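# Put the orange into the foam net sleeve

## Task

Place the orange within the foam net sleeve, taking care not to rip the net by tugging on it too forcefully.

## Robot and tools

Robot: two identical six-joint arms, left_arm and right_arm, each with a parallel two-finger gripper. Their URDF root links sit at (+0.027, +0.326, 0) m for left_arm and (+0.033, -0.246, 0) m for right_arm in the scene frame, each turned very slightly about z. The drives are cheap, with gear play, and the wrists are weak. Grippers often stop short of or below the commanded spot, or tilt, especially far out. Check each gripper's position and orientation after every motion and correct it. A camera stand is fixed behind the arms, and loose objects may sometimes get nudged by outside forces.

Frames: the scene frame has its origin at table height, midway between the nominal bases, with +z up and +x out over the table. left_arm is on the +y side; arm names do not match image sides. Reported hand positions, velocities and targets are in each arm's own base frame. Motion offsets are along the axes of that arm's current Hand target. On a gripper, +z points along the fingers and the fingers open and close along y. end_effector_position is the point between the pads, about 1 cm short of the tips.

execute_actions(actions, cameras): actions is a list of actions. Each action is a list of 1 to 15 rows, one row per 1/30 s control step. If an action has fewer than 15 rows, its last row is held to step 15. Each row is one flat list of 14 numbers in [-1, 1] covering both arms: left_arm dx, dy, dz, rx, ry, rz, opening, then right_arm in the same order. The six pose numbers are an offset from the arm's Hand target as it was when that action began. Every row counts from that same start, not from the row before, and repeating a call moves the arm further. Scale: 1.0 equals 0.6 m or 180 degrees, and rx, ry, rz form a single rotation vector. Send six zeros to leave an arm's pose alone. A zero row still asks again for the standing Hand target, which can close a gap left short.

The opening number is absolute, not an offset: +1 is fully open (0.094 m) and -1 is closed. Always resend the opening you want, because 0 is a real command meaning half open. An empty actions list returns camera images plus the fields that other results leave out.

move(target, speed, blend, opening_speed, grip_force, blocking, cameras): target is either one 14-number row laid out as above, or a list of up to 15 such rows. Every row is an offset from the Hand targets at the start of the move, not from the previous row. The gripper follows a straight path. speed is the top path speed in m/s, from 0.002 to 2.9 (default 0.25), and turning is capped at twice that in rad/s. speed may be one number or one per target. blend, in metres, rounds the corners between listed targets; 0 means stop at each one. opening_speed is the rate at which the opening command changes, in units per second on the -1 to 1 scale, minimum 0.2. Use it to close slowly on soft or fragile things. grip_force is the per-pad force cap in newtons, 10 to 50; give one value or one per arm. It persists until changed, and lower values close more slowly. blocking=false returns after about 0.5 s while the move continues. A move gives up after 10 s. Paths do not avoid obstacles or the other arm, and grippers can lag and overshoot at speed. Do not route a gripper near its own base, because the elbow can whip around. The result ends with a "move:" line giving the outcome (done, off_target, moving, held, fault) and the limits applied. done means the arm is within 10 mm and 2 degrees of its target; it says nothing about contact. limits=paced means the target was clipped, and limits=held means steps were withheld.

wait(seconds): lets the simulation run for 0 to 3600 s without sending new commands. It returns early if a running move ends.
stop(): brakes a running move; braking still takes some distance.
zoom_image(camera, region): gives a close-up of [x0, y0, x1, y1] pixels, at most 504 per side, from the latest image of cam_high, cam_low, cam_left_wrist or cam_right_wrist. All camera images are 504x504.
read_manual(section): returns the URDF licence texts only.
finished_scene(scene): ends the current scene and cannot be undone. The orange must stay inside the sleeve after the robot lets go.

Control notes: each step, the commanded orientation is clipped to within 40 degrees of the measured one. Hand target is the last commanded pose after this clip. A gripper blocked by contact keeps pushing until you command its target back past where it actually is. Small moves may not happen, or may go sideways.

Gripping: grip_measured is the measured finger opening on the command scale. With nothing held it reads a little wide. On an object it reads somewhat narrower than the object's true size. Roughly 1 N of squeeze is added per 0.001 of command below first contact, jumping to the full force cap at about 20 N. Full force is about 50 to 64 N per pad. For the soft orange and the net, use a lower grip_force and a slow opening_speed. To release, command an opening well above grip_measured.

Results: Joint positions (the last number per arm is the opening in metres), joint torques (noisy and offset; joints 1 to 3 wrap at ±28 N m), Joint velocities ("within noise" when the arm is still), Tool commands, motor temperatures, and possibly MOTOR HOT or FAULT lines.

Avoid: dropping the orange or letting go of it while it is moving; tugging the net hard enough to tear it; anything falling off the table or being left off it; hard contact with fixed or heavy things; any press or collision between the two arms, including closing one gripper on the other's fingers; and long stretched-out holds or pushes toward unreachable poses. Motors heat up that way, and at 90 °C the arm folds and stays idle.

Each tool is called in YAML: its name, and indented under it one key for each argument.

## Session

execute_actions:
  actions: []

Scene clock: 0.00 s.
left_arm: end_effector_position=(+0.3723, -0.3107, +0.3082) grip_measured=-0.989 end_effector_quat_wxyz=(+0.712, +0.636, +0.294, -0.050) | right_arm: end_effector_position=(+0.3482, +0.1509, +0.3052) grip_measured=-0.984 end_effector_quat_wxyz=(+0.308, -0.108, +0.698, +0.637)
Joint positions: left_arm=[-0.445 1.605 1.066 0.564 0.763 1.051 0.001] | right_arm=[-0.052 1.425 0.9 0.535 -1.325 0.977 0.001]
Joint velocities: within noise
Joint torques (N m): no reading
Motor temperatures (°C): left_arm=[25 33 38 31 28 28 29] | right_arm=[27 33 32 29 28 26 25]
Heat: left arm: 38 °C; right arm: 33 °C.
Hand target: left_arm +0.3727, -0.3069, +0.3264; +0.724, +0.629, +0.281, -0.037 | right_arm +0.3484, +0.1487, +0.3128; +0.318, -0.113, +0.695, +0.635
Tool commands: left_gripper/opening=-1.0 right_gripper/opening=-1.0

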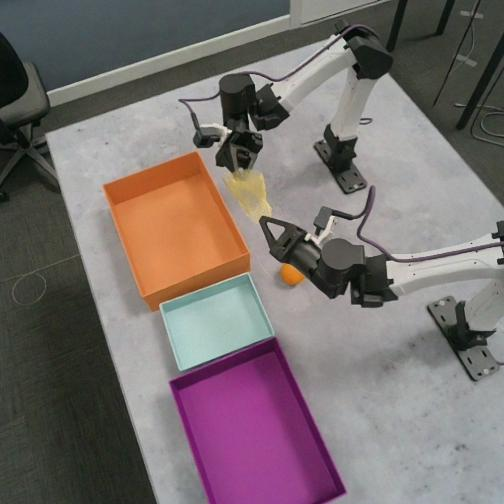

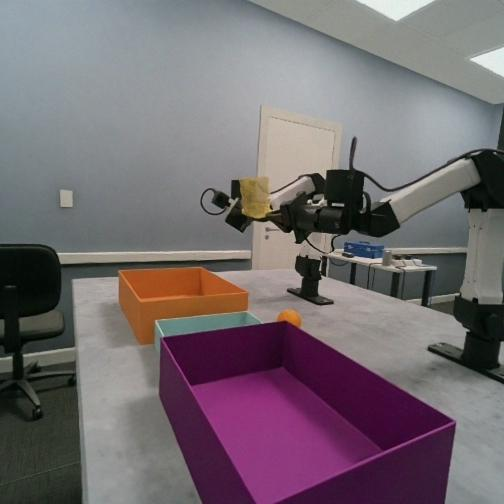

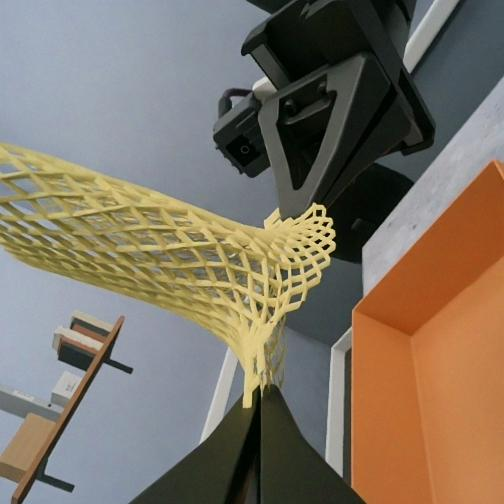

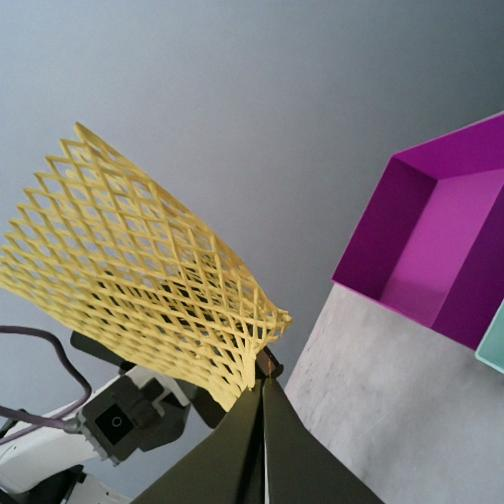

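zoom_image:
  camera: "cam_high"
  region: [210, 150, 330, 300]

zoom_image:
  camera: "cam_low"
  region: [190, 130, 350, 340]

zoom_image:
  camera: "cam_left_wrist"
  region: [150, 150, 400, 450]

zoom_image:
  camera: "cam_right_wrist"
  region: [100, 220, 330, 450]

zoom_image:
  camera: "cam_high"
  region: [300, 100, 504, 400]

Scaled by 3.360 from the camera's image (finer frame: 720x720).

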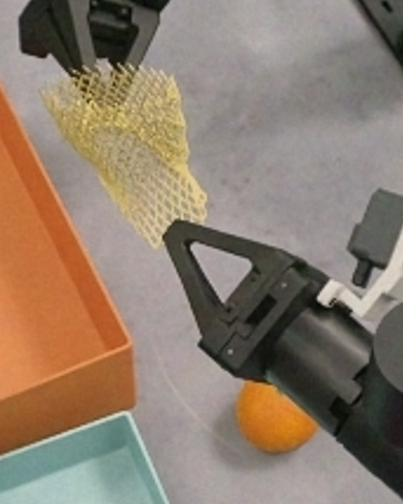

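Scaled by 2.400 from the camera's image (finer frame: 720x720).

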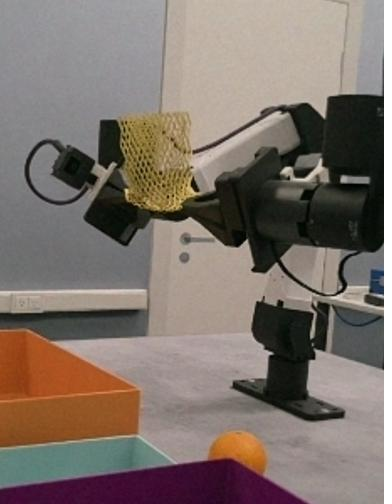

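Scaled by 1.680 from the camera's image (finer frame: 720x720).

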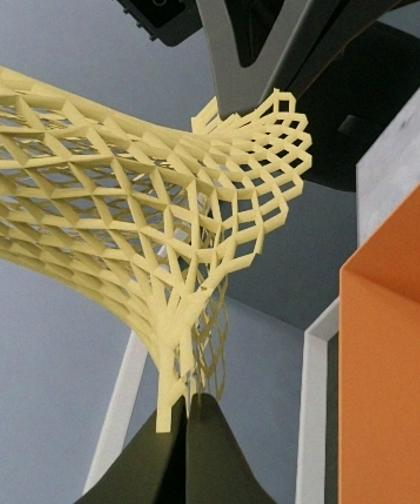

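Scaled by 2.191 from the camera's image (finer frame: 720x720).

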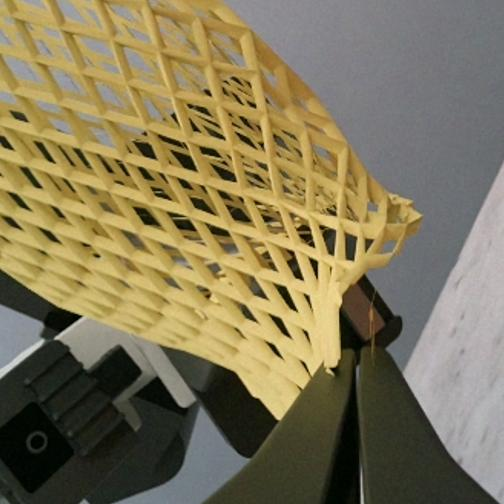

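Scaled by 1.680 from the camera's image (finer frame: 720x720).

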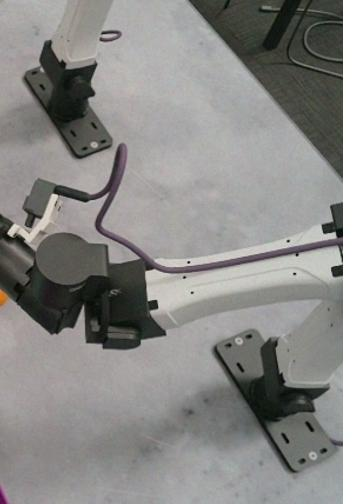

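move:
  target: [0.115, -0.2518, -0.3509, 0.028, 0.1389, -0.0099, -1, 0.2965, -0.1301, 0.2913, 0.0066, 0.1411, -0.0146, -1]
  speed: 0.08
  cameras: ["all"]

Scene clock: 57.63 s.
left_arm: end_effector_position=(+0.2957, -0.1251, +0.1516) grip_measured=-0.989 end_effector_quat_wxyz=(+0.621, +0.646, +0.437, +0.072) | right_arm: end_effector_position=(+0.2969, +0.3446, +0.1501) grip_measured=-0.984 end_effector_quat_wxyz=(+0.171, -0.271, +0.740, +0.591)
Joint positions: left_arm=[0.02 1.111 0.301 0.473 0.852 1.35 0.001] | right_arm=[0.519 1.808 0.974 0.314 -1.063 0.474 0.001]
Joint torques (N m): left_arm=[0.66 -2.78 5.89 1.08 0.19 0.13] | right_arm=[0.21 -5.87 7.75 1.13 0.1 -0.03]
Motor temperatures (°C): left_arm=[25 39 44 36 28 27 29] | right_arm=[27 35 35 34 28 26 26]
Heat: left arm: 44 °C; right arm: 35 °C.
Hand target: left_arm +0.2933, -0.1213, +0.1499; +0.617, +0.649, +0.439, +0.077 | right_arm +0.3071, +0.3463, +0.1468; +0.173, -0.262, +0.752, +0.580
Off the commanded pose: left_arm 0.005 m, 1 deg | right_arm 0.011 m, 2 deg.
move: off_target (right_arm)

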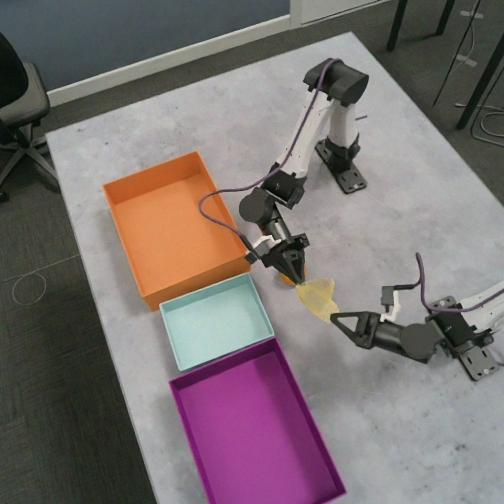

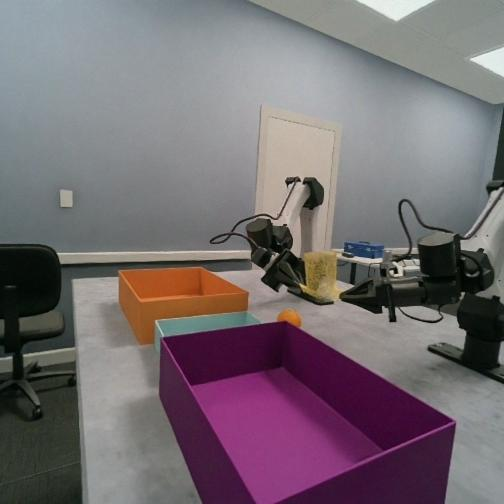

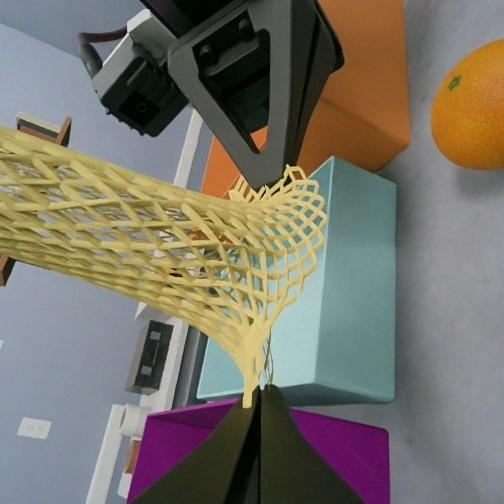

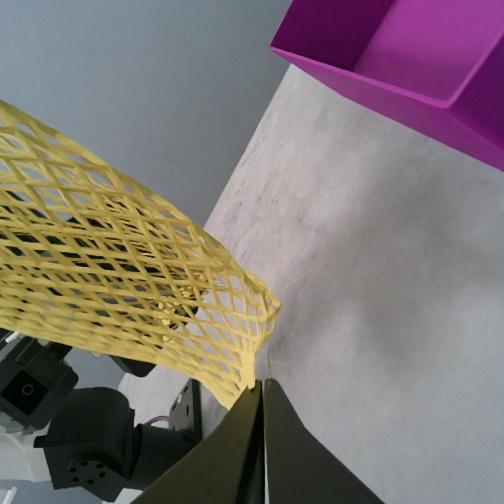

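zoom_image:
  camera: "cam_left_wrist"
  region: [384, 0, 504, 220]

zoom_image:
  camera: "cam_high"
  region: [240, 220, 370, 350]

zoom_image:
  camera: "cam_low"
  region: [240, 220, 400, 340]

Scaled by 2.291 from the camera's image (finer frame: 720x720).

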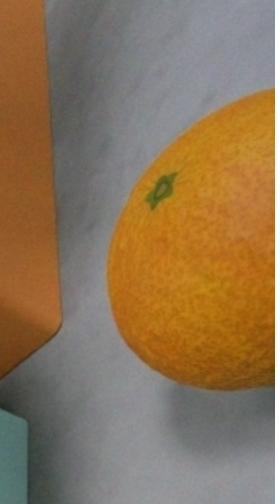

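Scaled by 3.877 from the camera's image (finer frame: 720x720).

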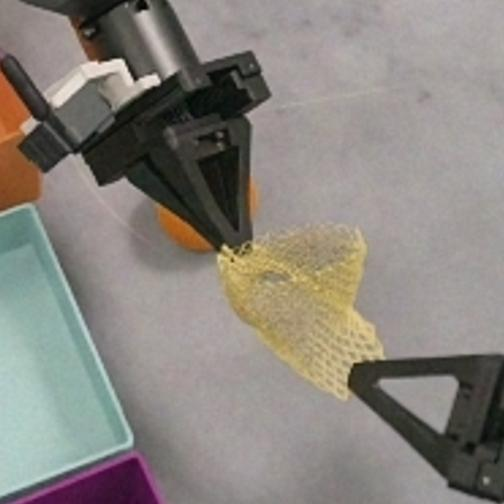

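Scaled by 3.150 from the camera's image (finer frame: 720x720).

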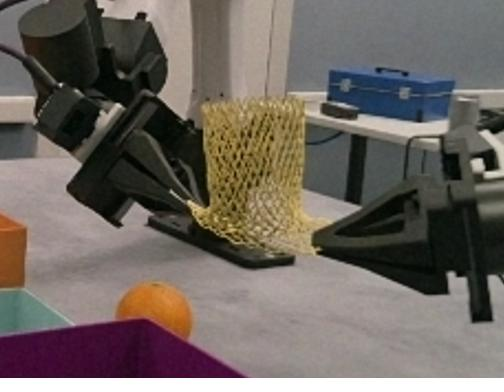

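move:
  target: [-0.1204, -0.0546, 0.1786, 0.0826, -0.0775, 0.0318, -1, 0.1037, -0.0363, -0.2011, 0.082, -0.0713, 0.0339, -1]
  speed: 0.08
  cameras: ["all"]

Scene clock: 121.10 s.
left_arm: end_effector_position=(+0.2928, -0.2516, +0.1223) grip_measured=-0.989 end_effector_quat_wxyz=(+0.573, +0.746, +0.336, -0.043) | right_arm: end_effector_position=(+0.2740, +0.2229, +0.1305) grip_measured=-0.984 end_effector_quat_wxyz=(+0.252, -0.146, +0.798, +0.528)
Joint positions: left_arm=[-0.391 1.481 0.552 0.437 0.768 1.428 0.001] | right_arm=[0.269 1.391 0.527 0.283 -0.957 0.452 0.001]
Joint torques (N m): left_arm=[-0.36 -3.36 9.33 1 0 0.16] | right_arm=[-1.35 -6.28 4.1 1.15 0.1 -0.03]
Heat: left arm: 42 °C; right arm: 38 °C.
Hand target: left_arm +0.3029, -0.2526, +0.1291; +0.572, +0.748, +0.334, -0.029 | right_arm +0.2754, +0.2140, +0.1270; +0.257, -0.131, +0.809, +0.513
Off the commanded pose: left_arm 0.012 m, 2 deg | right_arm 0.010 m, 3 deg.
move: off_target (left_arm, right_arm)

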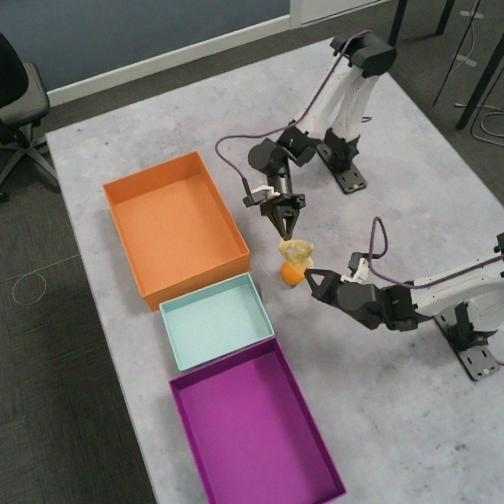

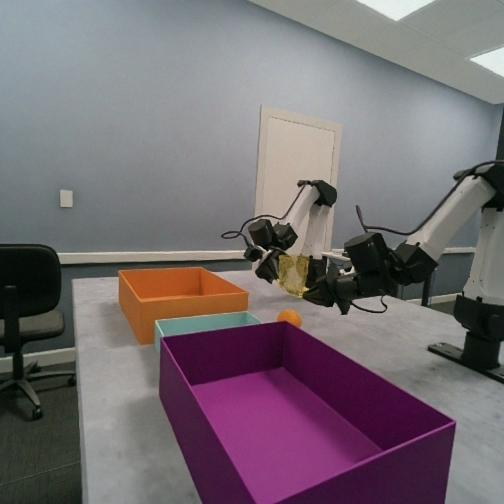

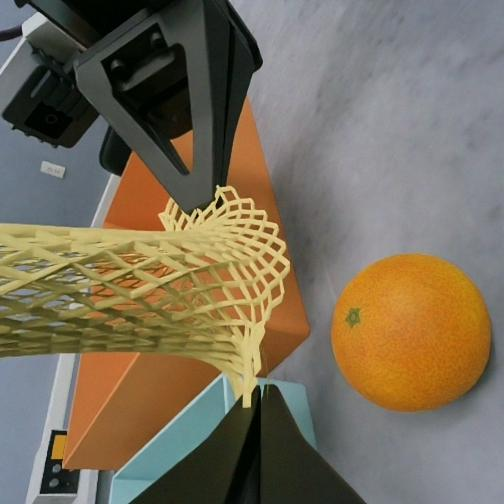

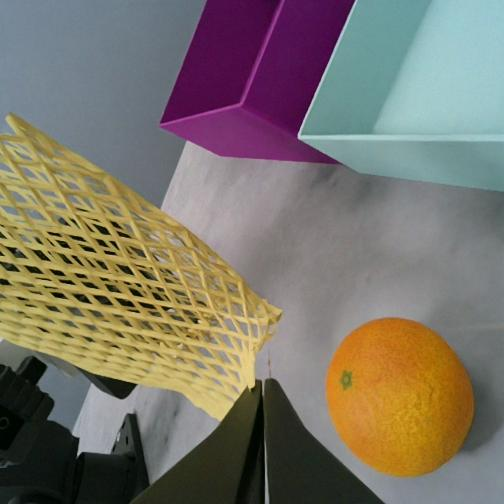

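zoom_image:
  camera: "cam_left_wrist"
  region: [130, 160, 504, 440]

zoom_image:
  camera: "cam_right_wrist"
  region: [130, 220, 490, 490]

zoom_image:
  camera: "cam_high"
  region: [260, 210, 340, 310]

zoom_image:
  camera: "cam_low"
  region: [240, 230, 360, 340]

Scaled by 1.348 from the camera's image (finer frame: 720x720).

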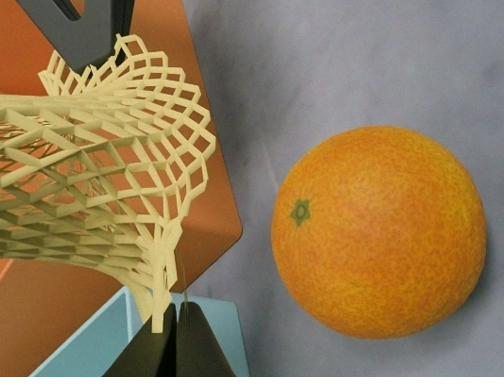

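Scaled by 1.400 from the camera's image (finer frame: 720x720).

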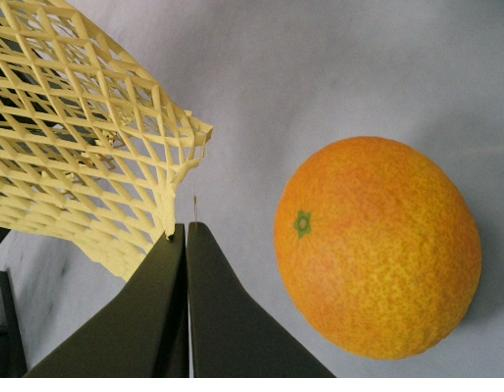

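Scaled by 5.040 from the camera's image (finer frame: 720x720).

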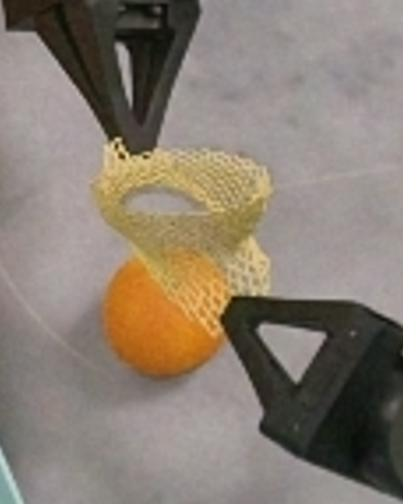

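Scaled by 4.200 from the camera's image (finer frame: 720x720).

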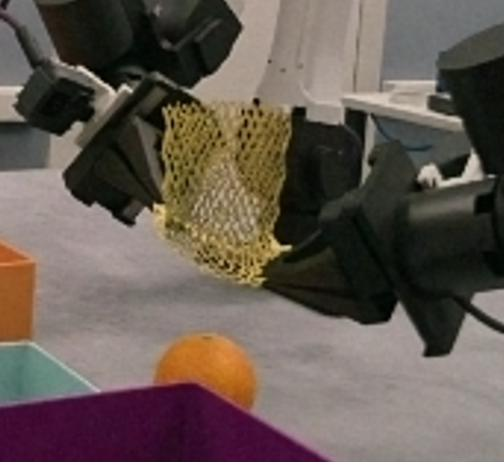

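move:
  target: [0.035, -0.0453, 0.0307, 0.0149, 0.0076, 0, -1, 0.0307, -0.0524, 0.0239, 0.0135, 0.0098, 0, -1]
  speed: 0.05
  cameras: ["all"]

Scene clock: 174.13 s.
left_arm: end_effector_position=(+0.2928, -0.2516, +0.1223) grip_measured=-0.989 end_effector_quat_wxyz=(+0.573, +0.746, +0.336, -0.043) | right_arm: end_effector_position=(+0.2739, +0.2229, +0.1305) grip_measured=-0.984 end_effector_quat_wxyz=(+0.252, -0.146, +0.798, +0.528)
Joint positions: left_arm=[-0.391 1.481 0.552 0.437 0.768 1.428 0.001] | right_arm=[0.269 1.391 0.527 0.283 -0.957 0.452 0.001]
Joint torques (N m): left_arm=[-0.1 -4.18 6.48 1.29 0.21 -0.02] | right_arm=[0.02 -4.4 5.18 1.59 -0.22 0.06]
Heat: left arm: 42 °C; right arm: 37 °C.
Hand target: left_arm +0.2952, -0.2509, +0.1266; +0.577, +0.744, +0.335, -0.039 | right_arm +0.2758, +0.2220, +0.1337; +0.257, -0.147, +0.796, +0.528
Tool commands: left_gripper/opening=-1.0 right_gripper/opening=-1.0
CONTROL IS BACK. The link to the robot was lost, through no command of yours. It is back now. Nothing of this call ran. Your reply's later calls are not run. The arms hold where they stopped. Where a move or wait says "fault", it means the lost link, not a fault of the arm. Commands run again from your next reply on.
move: fault

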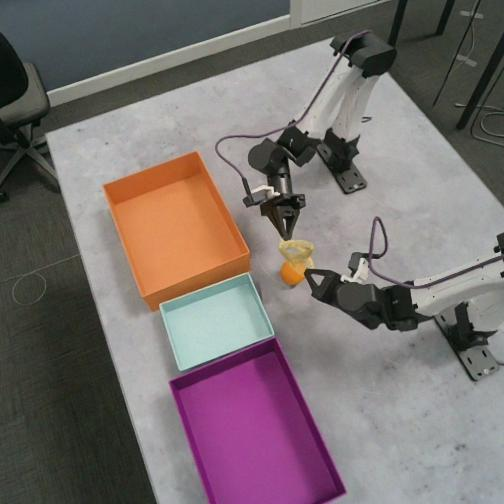

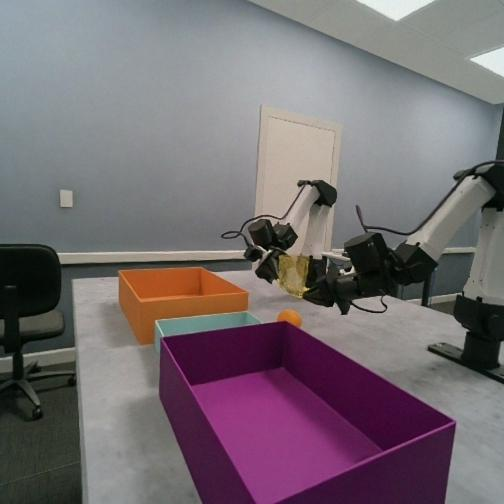

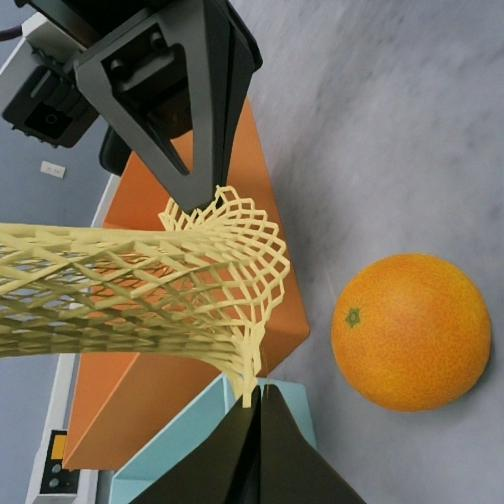

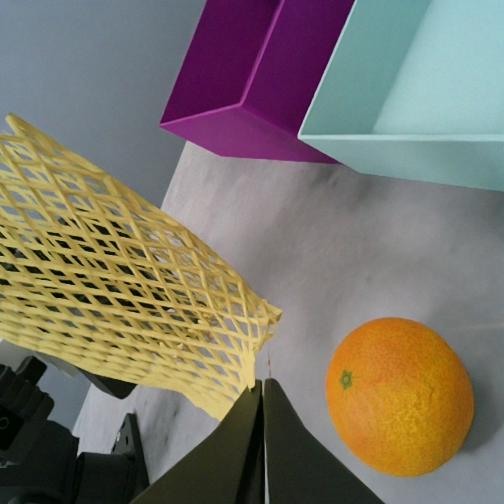

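move:
  target: [0.0424, -0.0353, 0.0337, 0.0196, 0.0105, 0, -1, 0.0382, -0.065, 0.0158, 0.0179, 0.0132, 0, -1]
  speed: 0.05
  cameras: ["all"]

Scene clock: 195.23 s.
left_arm: end_effector_position=(+0.2948, -0.2519, +0.0796) grip_measured=-0.989 end_effector_quat_wxyz=(+0.536, +0.763, +0.356, -0.064) | right_arm: end_effector_position=(+0.2697, +0.2218, +0.0911) grip_measured=-0.984 end_effector_quat_wxyz=(+0.223, -0.155, +0.815, +0.513)
Joint positions: left_arm=[-0.393 1.612 0.563 0.437 0.76 1.467 0.001] | right_arm=[0.269 1.504 0.512 0.283 -0.957 0.361 0.001]
Joint torques (N m): left_arm=[-0.29 -3.85 8.53 1.37 0.03 0.16] | right_arm=[-1.37 -3.37 3.79 1.87 0.02 0.01]
Heat: left arm: 42 °C; right arm: 37 °C.
Hand target: left_arm +0.3100, -0.2548, +0.0910; +0.548, +0.762, +0.343, -0.037 | right_arm +0.2790, +0.2159, +0.0880; +0.245, -0.151, +0.816, +0.502
Off the commanded pose: left_arm 0.019 m, 4 deg | right_arm 0.011 m, 3 deg.
CONTROL IS BACK, as an earlier result said. Commands run again.
move: off_target (left_arm, right_arm)

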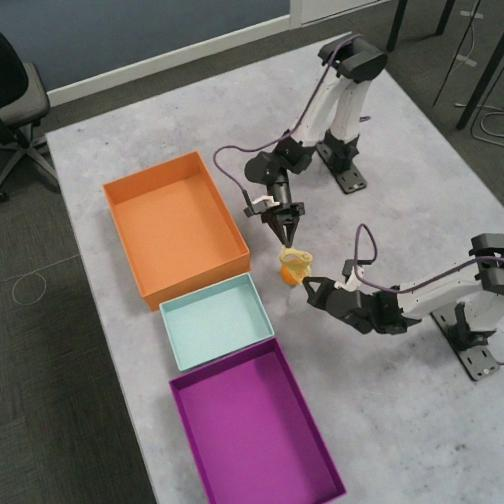

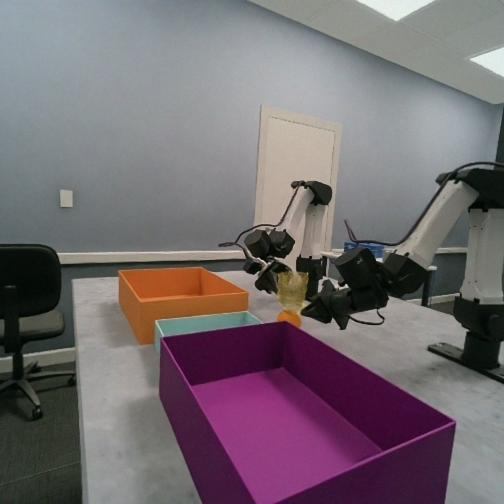

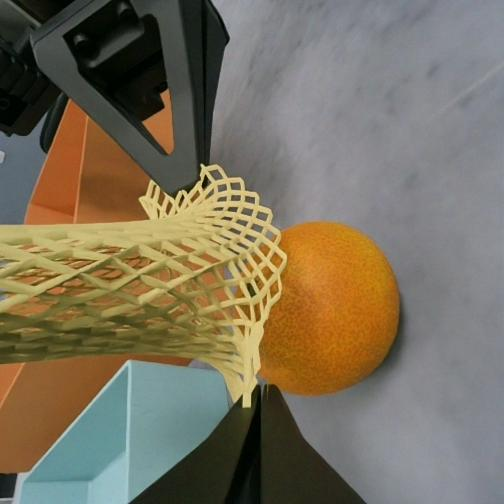

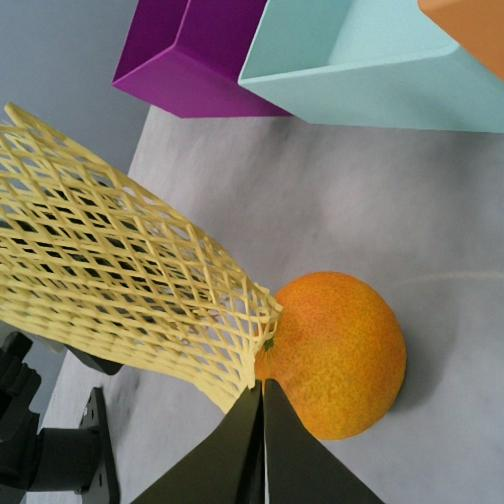

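zoom_image:
  camera: "cam_high"
  region: [260, 220, 340, 310]

zoom_image:
  camera: "cam_low"
  region: [240, 240, 360, 350]

zoom_image:
  camera: "cam_left_wrist"
  region: [120, 140, 420, 440]

zoom_image:
  camera: "cam_right_wrist"
  region: [150, 200, 430, 460]

Scaled by 5.600 from the camera's image (finer frame: 720x720).

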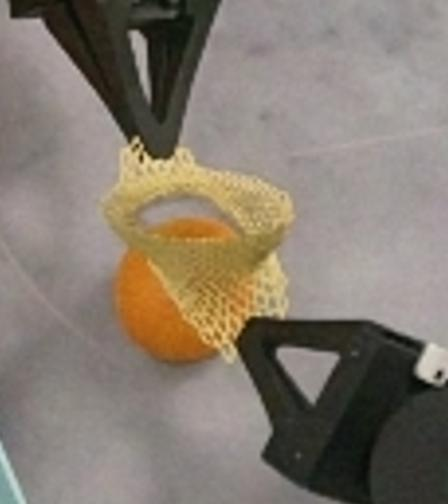

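Scaled by 4.200 from the camera's image (finer frame: 720x720).

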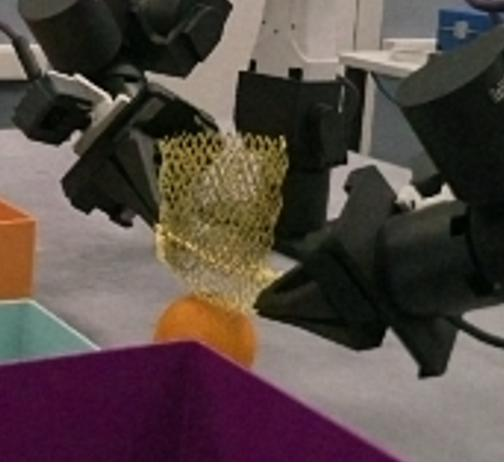

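Scaled by 1.680 from the camera's image (finer frame: 720x720).

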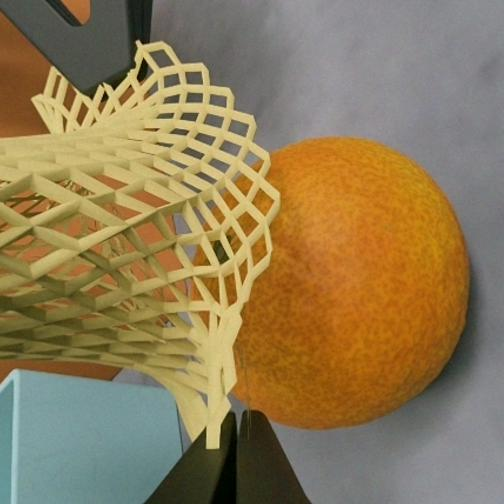

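Scaled by 1.800 from the camera's image (finer frame: 720x720).

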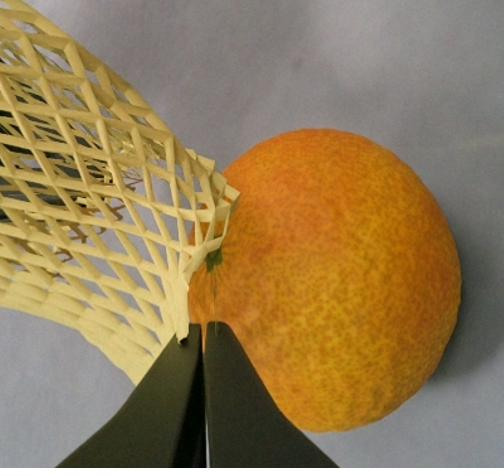

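move:
  target: [0.0184, -0.0083, 0.0177, 0.0147, 0.0079, 0, -1, 0.0188, -0.0335, 0.0169, 0.0134, 0.0099, 0, -1]
  speed: 0.05
  cameras: ["all"]

Scene clock: 228.70 s.
left_arm: end_effector_position=(+0.3080, -0.2567, +0.0727) grip_measured=-0.989 end_effector_quat_wxyz=(+0.527, +0.772, +0.351, -0.051) | right_arm: end_effector_position=(+0.2737, +0.2198, +0.0673) grip_measured=-0.984 end_effector_quat_wxyz=(+0.216, -0.156, +0.827, +0.495)
Joint positions: left_arm=[-0.4 1.671 0.617 0.422 0.732 1.503 0.001] | right_arm=[0.269 1.586 0.514 0.305 -0.928 0.316 0.001]
Joint torques (N m): left_arm=[-0.34 -4.29 8.68 0.99 0.02 0.16] | right_arm=[-0.44 -3.63 3.78 1.74 -0.03 -0.04]
Motor temperatures (°C): left_arm=[25 38 44 41 28 27 29] | right_arm=[27 34 35 37 28 26 27]
Heat: left arm: 44 °C; right arm: 37 °C.
Hand target: left_arm +0.3190, -0.2578, +0.0780; +0.526, +0.775, +0.349, -0.035 | right_arm +0.2820, +0.2159, +0.0631; +0.235, -0.153, +0.830, +0.482
Off the commanded pose: left_arm 0.012 m, 2 deg | right_arm 0.010 m, 3 deg.
move: off_target (left_arm, right_arm)

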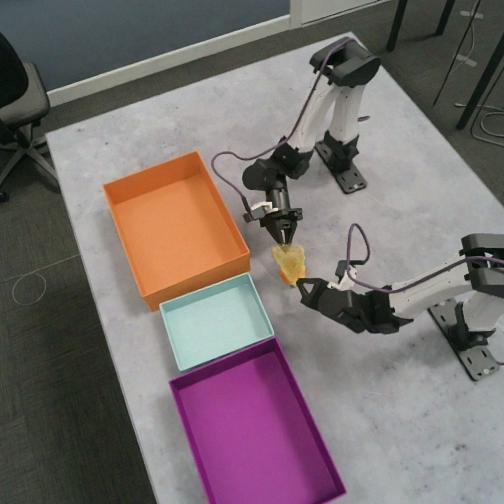

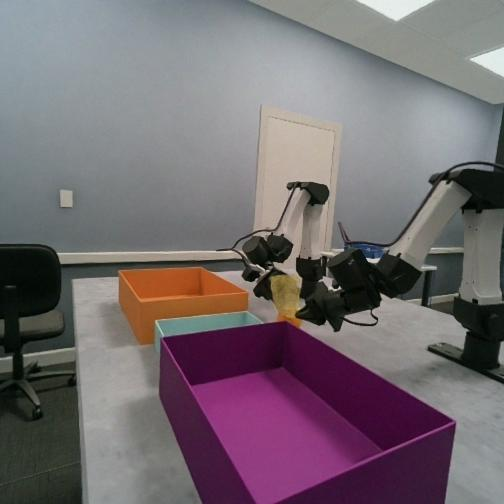

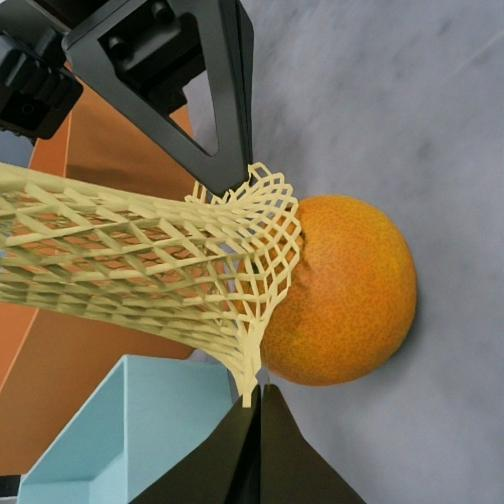

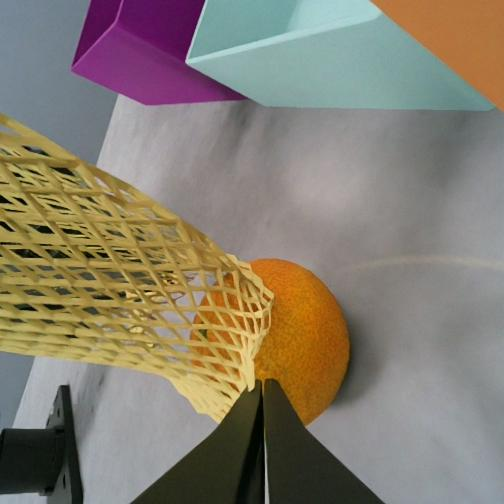

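move:
  target: [0.0194, -0.0343, 0.0219, 0.0294, 0.0157, 0, -1, 0.0192, -0.0279, 0.0181, 0.0268, 0.0198, 0, -1]
  speed: 0.05
  cameras: ["all"]

Scene clock: 251.53 s.
left_arm: end_effector_position=(+0.3113, -0.2598, +0.0511) grip_measured=-0.989 end_effector_quat_wxyz=(+0.490, +0.794, +0.357, -0.044) | right_arm: end_effector_position=(+0.2762, +0.2187, +0.0470) grip_measured=-0.984 end_effector_quat_wxyz=(+0.222, -0.166, +0.843, +0.461)
Joint positions: left_arm=[-0.425 1.726 0.664 0.342 0.672 1.559 0.001] | right_arm=[0.289 1.629 0.514 0.305 -0.853 0.26 0.001]
Joint torques (N m): left_arm=[-0.36 -4.38 8.14 0.8 -0.05 0.14] | right_arm=[0.81 -3.51 6.31 0.96 0.12 -0.01]
Heat: left arm: 48 °C; right arm: 37 °C.
Hand target: left_arm +0.3200, -0.2588, +0.0509; +0.481, +0.799, +0.360, -0.032 | right_arm +0.2830, +0.2169, +0.0401; +0.216, -0.158, +0.856, +0.442
Off the commanded pose: left_arm 0.009 m, 2 deg | right_arm 0.010 m, 3 deg.
move: off_target (right_arm)

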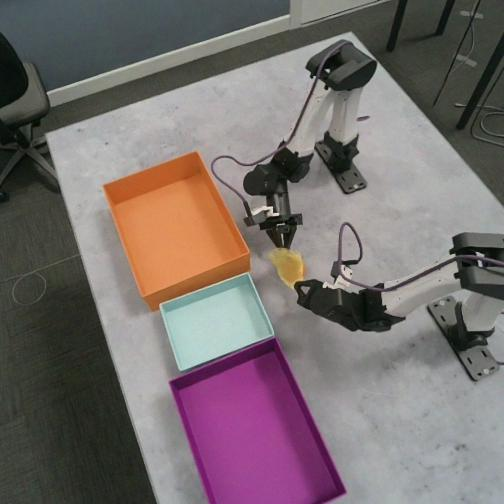

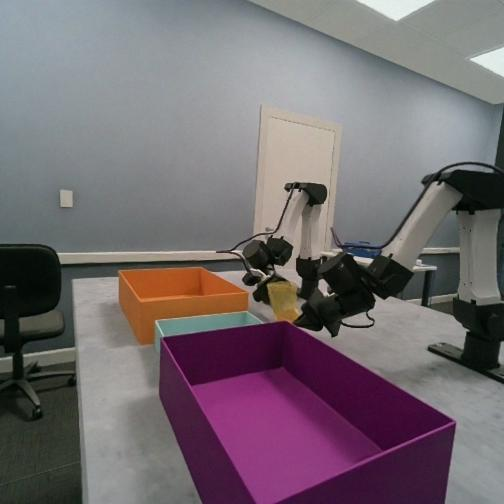

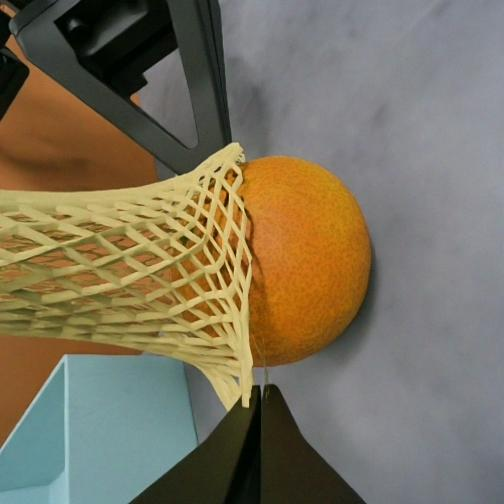

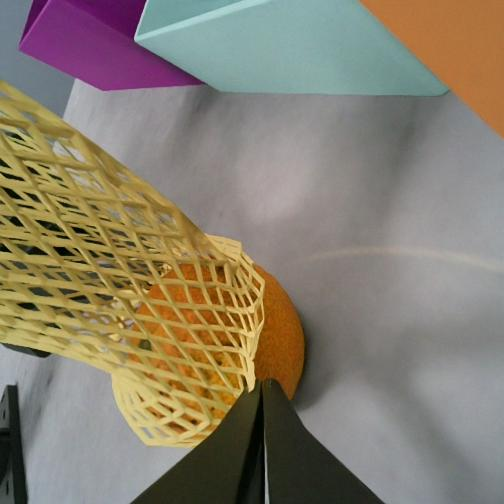

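zoom_image:
  camera: "cam_right_wrist"
  region: [60, 200, 340, 480]

zoom_image:
  camera: "cam_left_wrist"
  region: [130, 120, 400, 420]

zoom_image:
  camera: "cam_high"
  region: [255, 225, 335, 305]

zoom_image:
  camera: "cam_low"
  region: [240, 250, 350, 350]

Scaled by 1.800 from the camera's image (finer frame: 720x720).

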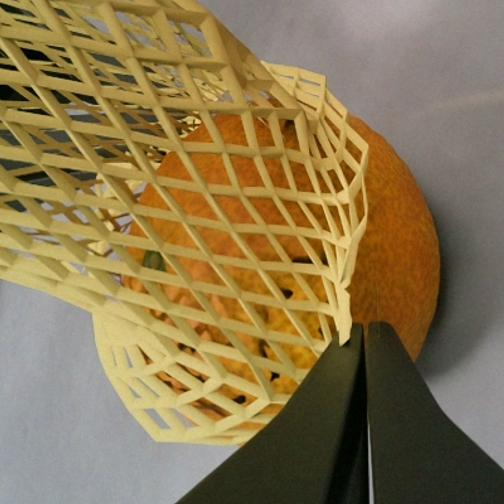

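Scaled by 1.680 from the camera's image (finer frame: 720x720).

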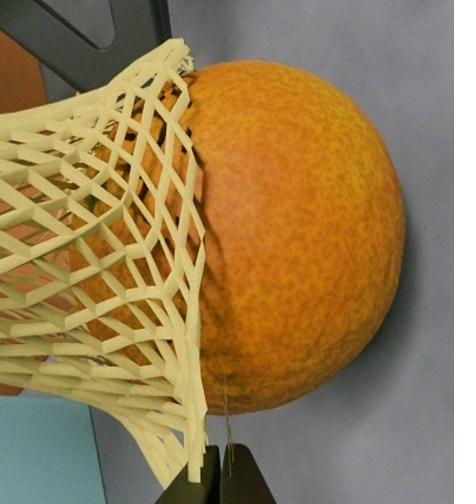

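Scaled by 6.300 from the camera's image (finer frame: 720x720).

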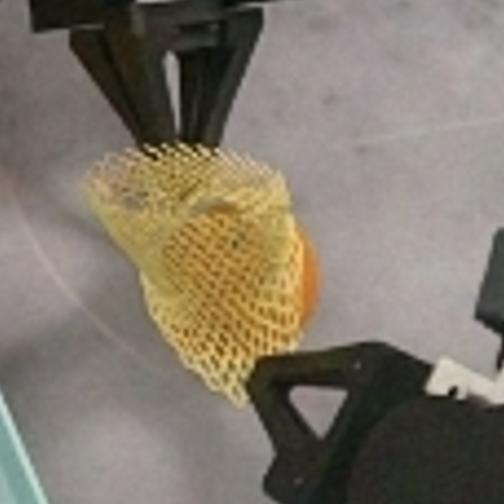

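Scaled by 4.582 from the camera's image (finer frame: 720x720).

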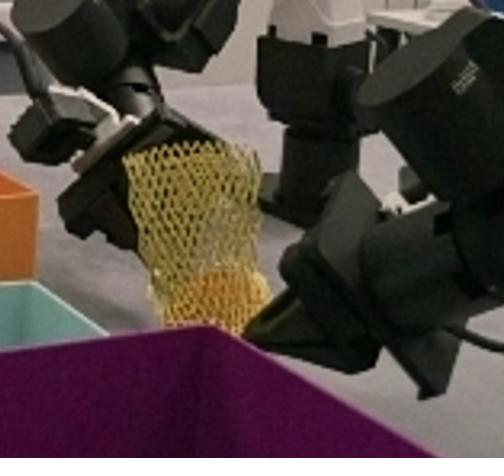

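move:
  target: [-0.0125, -0.0186, -0.0042, 0, 0, 0, -1, 0.0231, 0.0092, -0.004, 0, 0, 0, -1]
  speed: 0.04
  cameras: ["all"]

Scene clock: 299.30 s.
left_arm: end_effector_position=(+0.3067, -0.2616, +0.0471) grip_measured=-0.989 end_effector_quat_wxyz=(+0.484, +0.798, +0.356, -0.044) | right_arm: end_effector_position=(+0.2707, +0.2187, +0.0415) grip_measured=-0.984 end_effector_quat_wxyz=(+0.215, -0.165, +0.847, +0.457)
Joint positions: left_arm=[-0.439 1.726 0.655 0.342 0.658 1.559 0.001] | right_arm=[0.298 1.629 0.498 0.305 -0.841 0.26 0.001]
Joint torques (N m): left_arm=[-0.55 -6.28 4.21 1.15 -0.02 0.05] | right_arm=[0.72 -6.54 2.96 1.26 0.11 0.12]
Heat: left arm: 46 °C; right arm: 36 °C.
Hand target: left_arm +0.3070, -0.2578, +0.0470; +0.481, +0.799, +0.360, -0.032 | right_arm +0.2681, +0.2169, +0.0380; +0.216, -0.158, +0.856, +0.442
Off the commanded pose: left_arm 0.004 m, 2 deg | right_arm 0.005 m, 2 deg.
move: done

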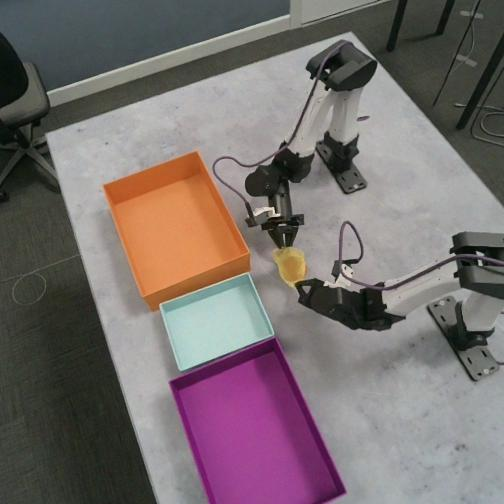

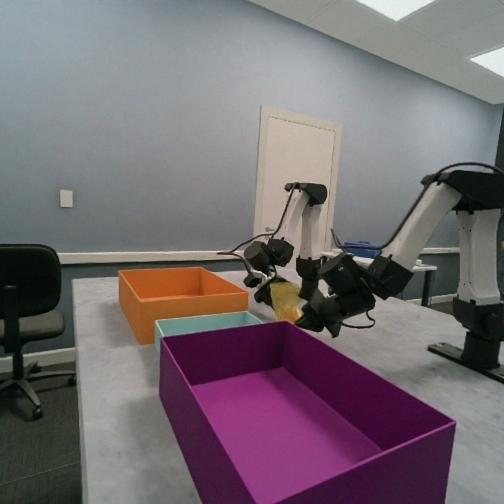

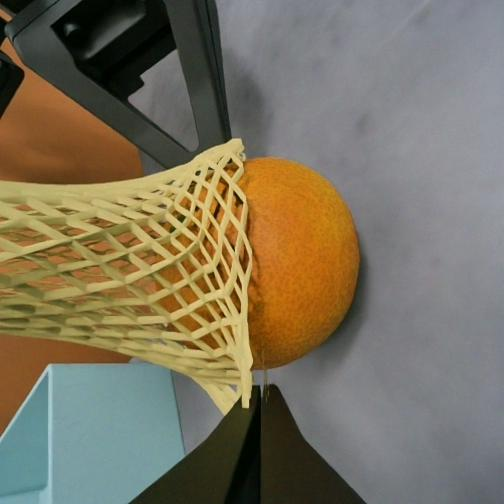

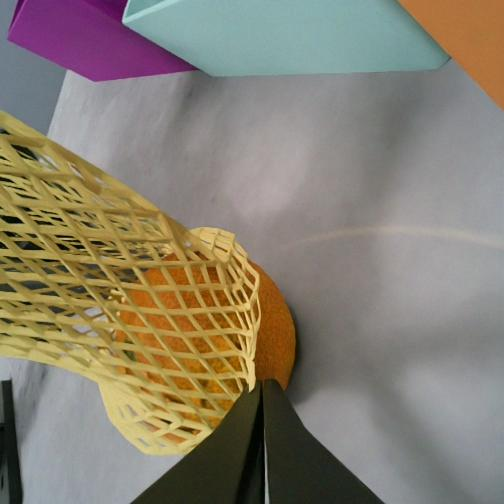

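zoom_image:
  camera: "cam_right_wrist"
  region: [50, 200, 330, 480]

zoom_image:
  camera: "cam_left_wrist"
  region: [120, 120, 390, 420]

zoom_image:
  camera: "cam_high"
  region: [255, 225, 335, 305]

Scaled by 1.800 from the camera's image (finer frame: 720x720).

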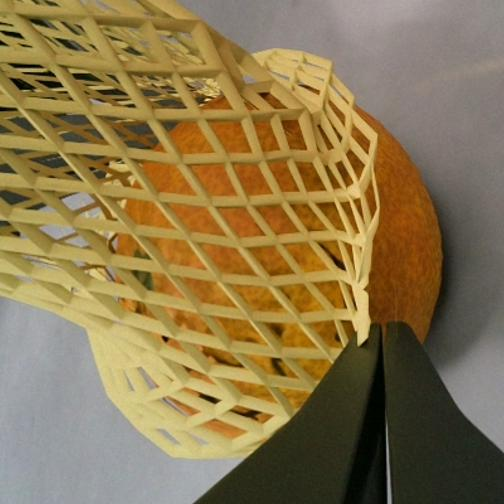

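Scaled by 1.680 from the camera's image (finer frame: 720x720).

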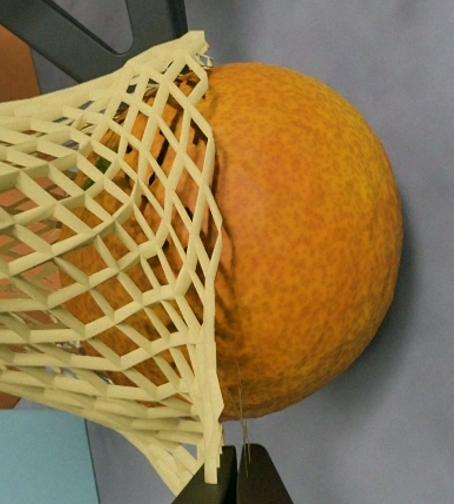

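Scaled by 6.300 from the camera's image (finer frame: 720x720).

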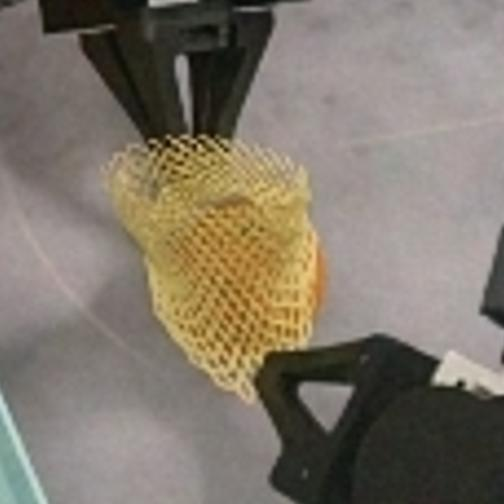

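move:
  target: [-0.0069, -0.0236, 0.0035, 0.0147, 0.0078, 0, -1, 0.0276, 0.0004, 0.0024, 0.0134, 0.0099, 0, -1]
  speed: 0.04
  cameras: ["all"]

Scene clock: 343.63 s.
left_arm: end_effector_position=(+0.3012, -0.2616, +0.0379) grip_measured=-0.989 end_effector_quat_wxyz=(+0.470, +0.804, +0.362, -0.037) | right_arm: end_effector_position=(+0.2619, +0.2206, +0.0374) grip_measured=-0.984 end_effector_quat_wxyz=(+0.219, -0.171, +0.854, +0.439)
Joint positions: left_arm=[-0.462 1.726 0.637 0.342 0.612 1.559 0.001] | right_arm=[0.333 1.593 0.466 0.305 -0.784 0.26 0.001]
Joint torques (N m): left_arm=[-0.58 -7.19 4.18 0.83 -0.05 0.11] | right_arm=[0.92 -6.3 2.76 0.97 0.17 0.1]
Heat: left arm: 43 °C; right arm: 36 °C.
Hand target: left_arm +0.2960, -0.2578, +0.0369; +0.458, +0.810, +0.365, -0.030 | right_arm +0.2541, +0.2169, +0.0291; +0.205, -0.160, +0.869, +0.421
Off the commanded pose: left_arm 0.007 m, 2 deg | right_arm 0.012 m, 3 deg.
move: off_target (right_arm)

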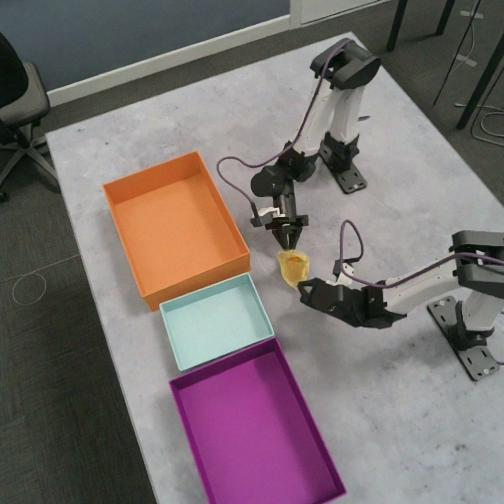

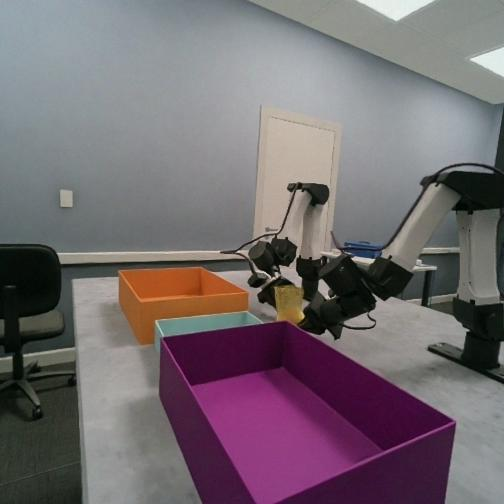

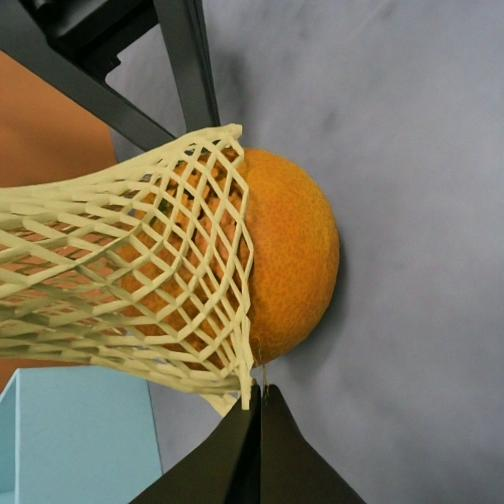

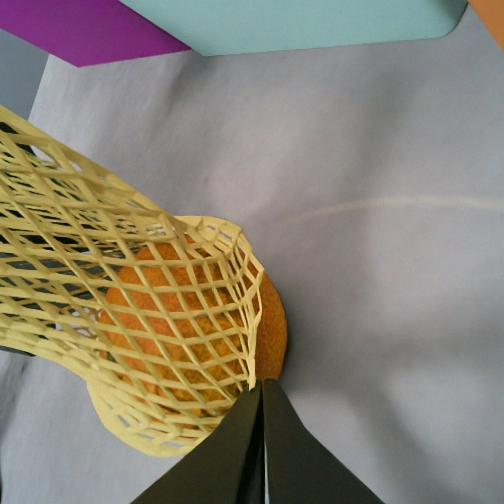

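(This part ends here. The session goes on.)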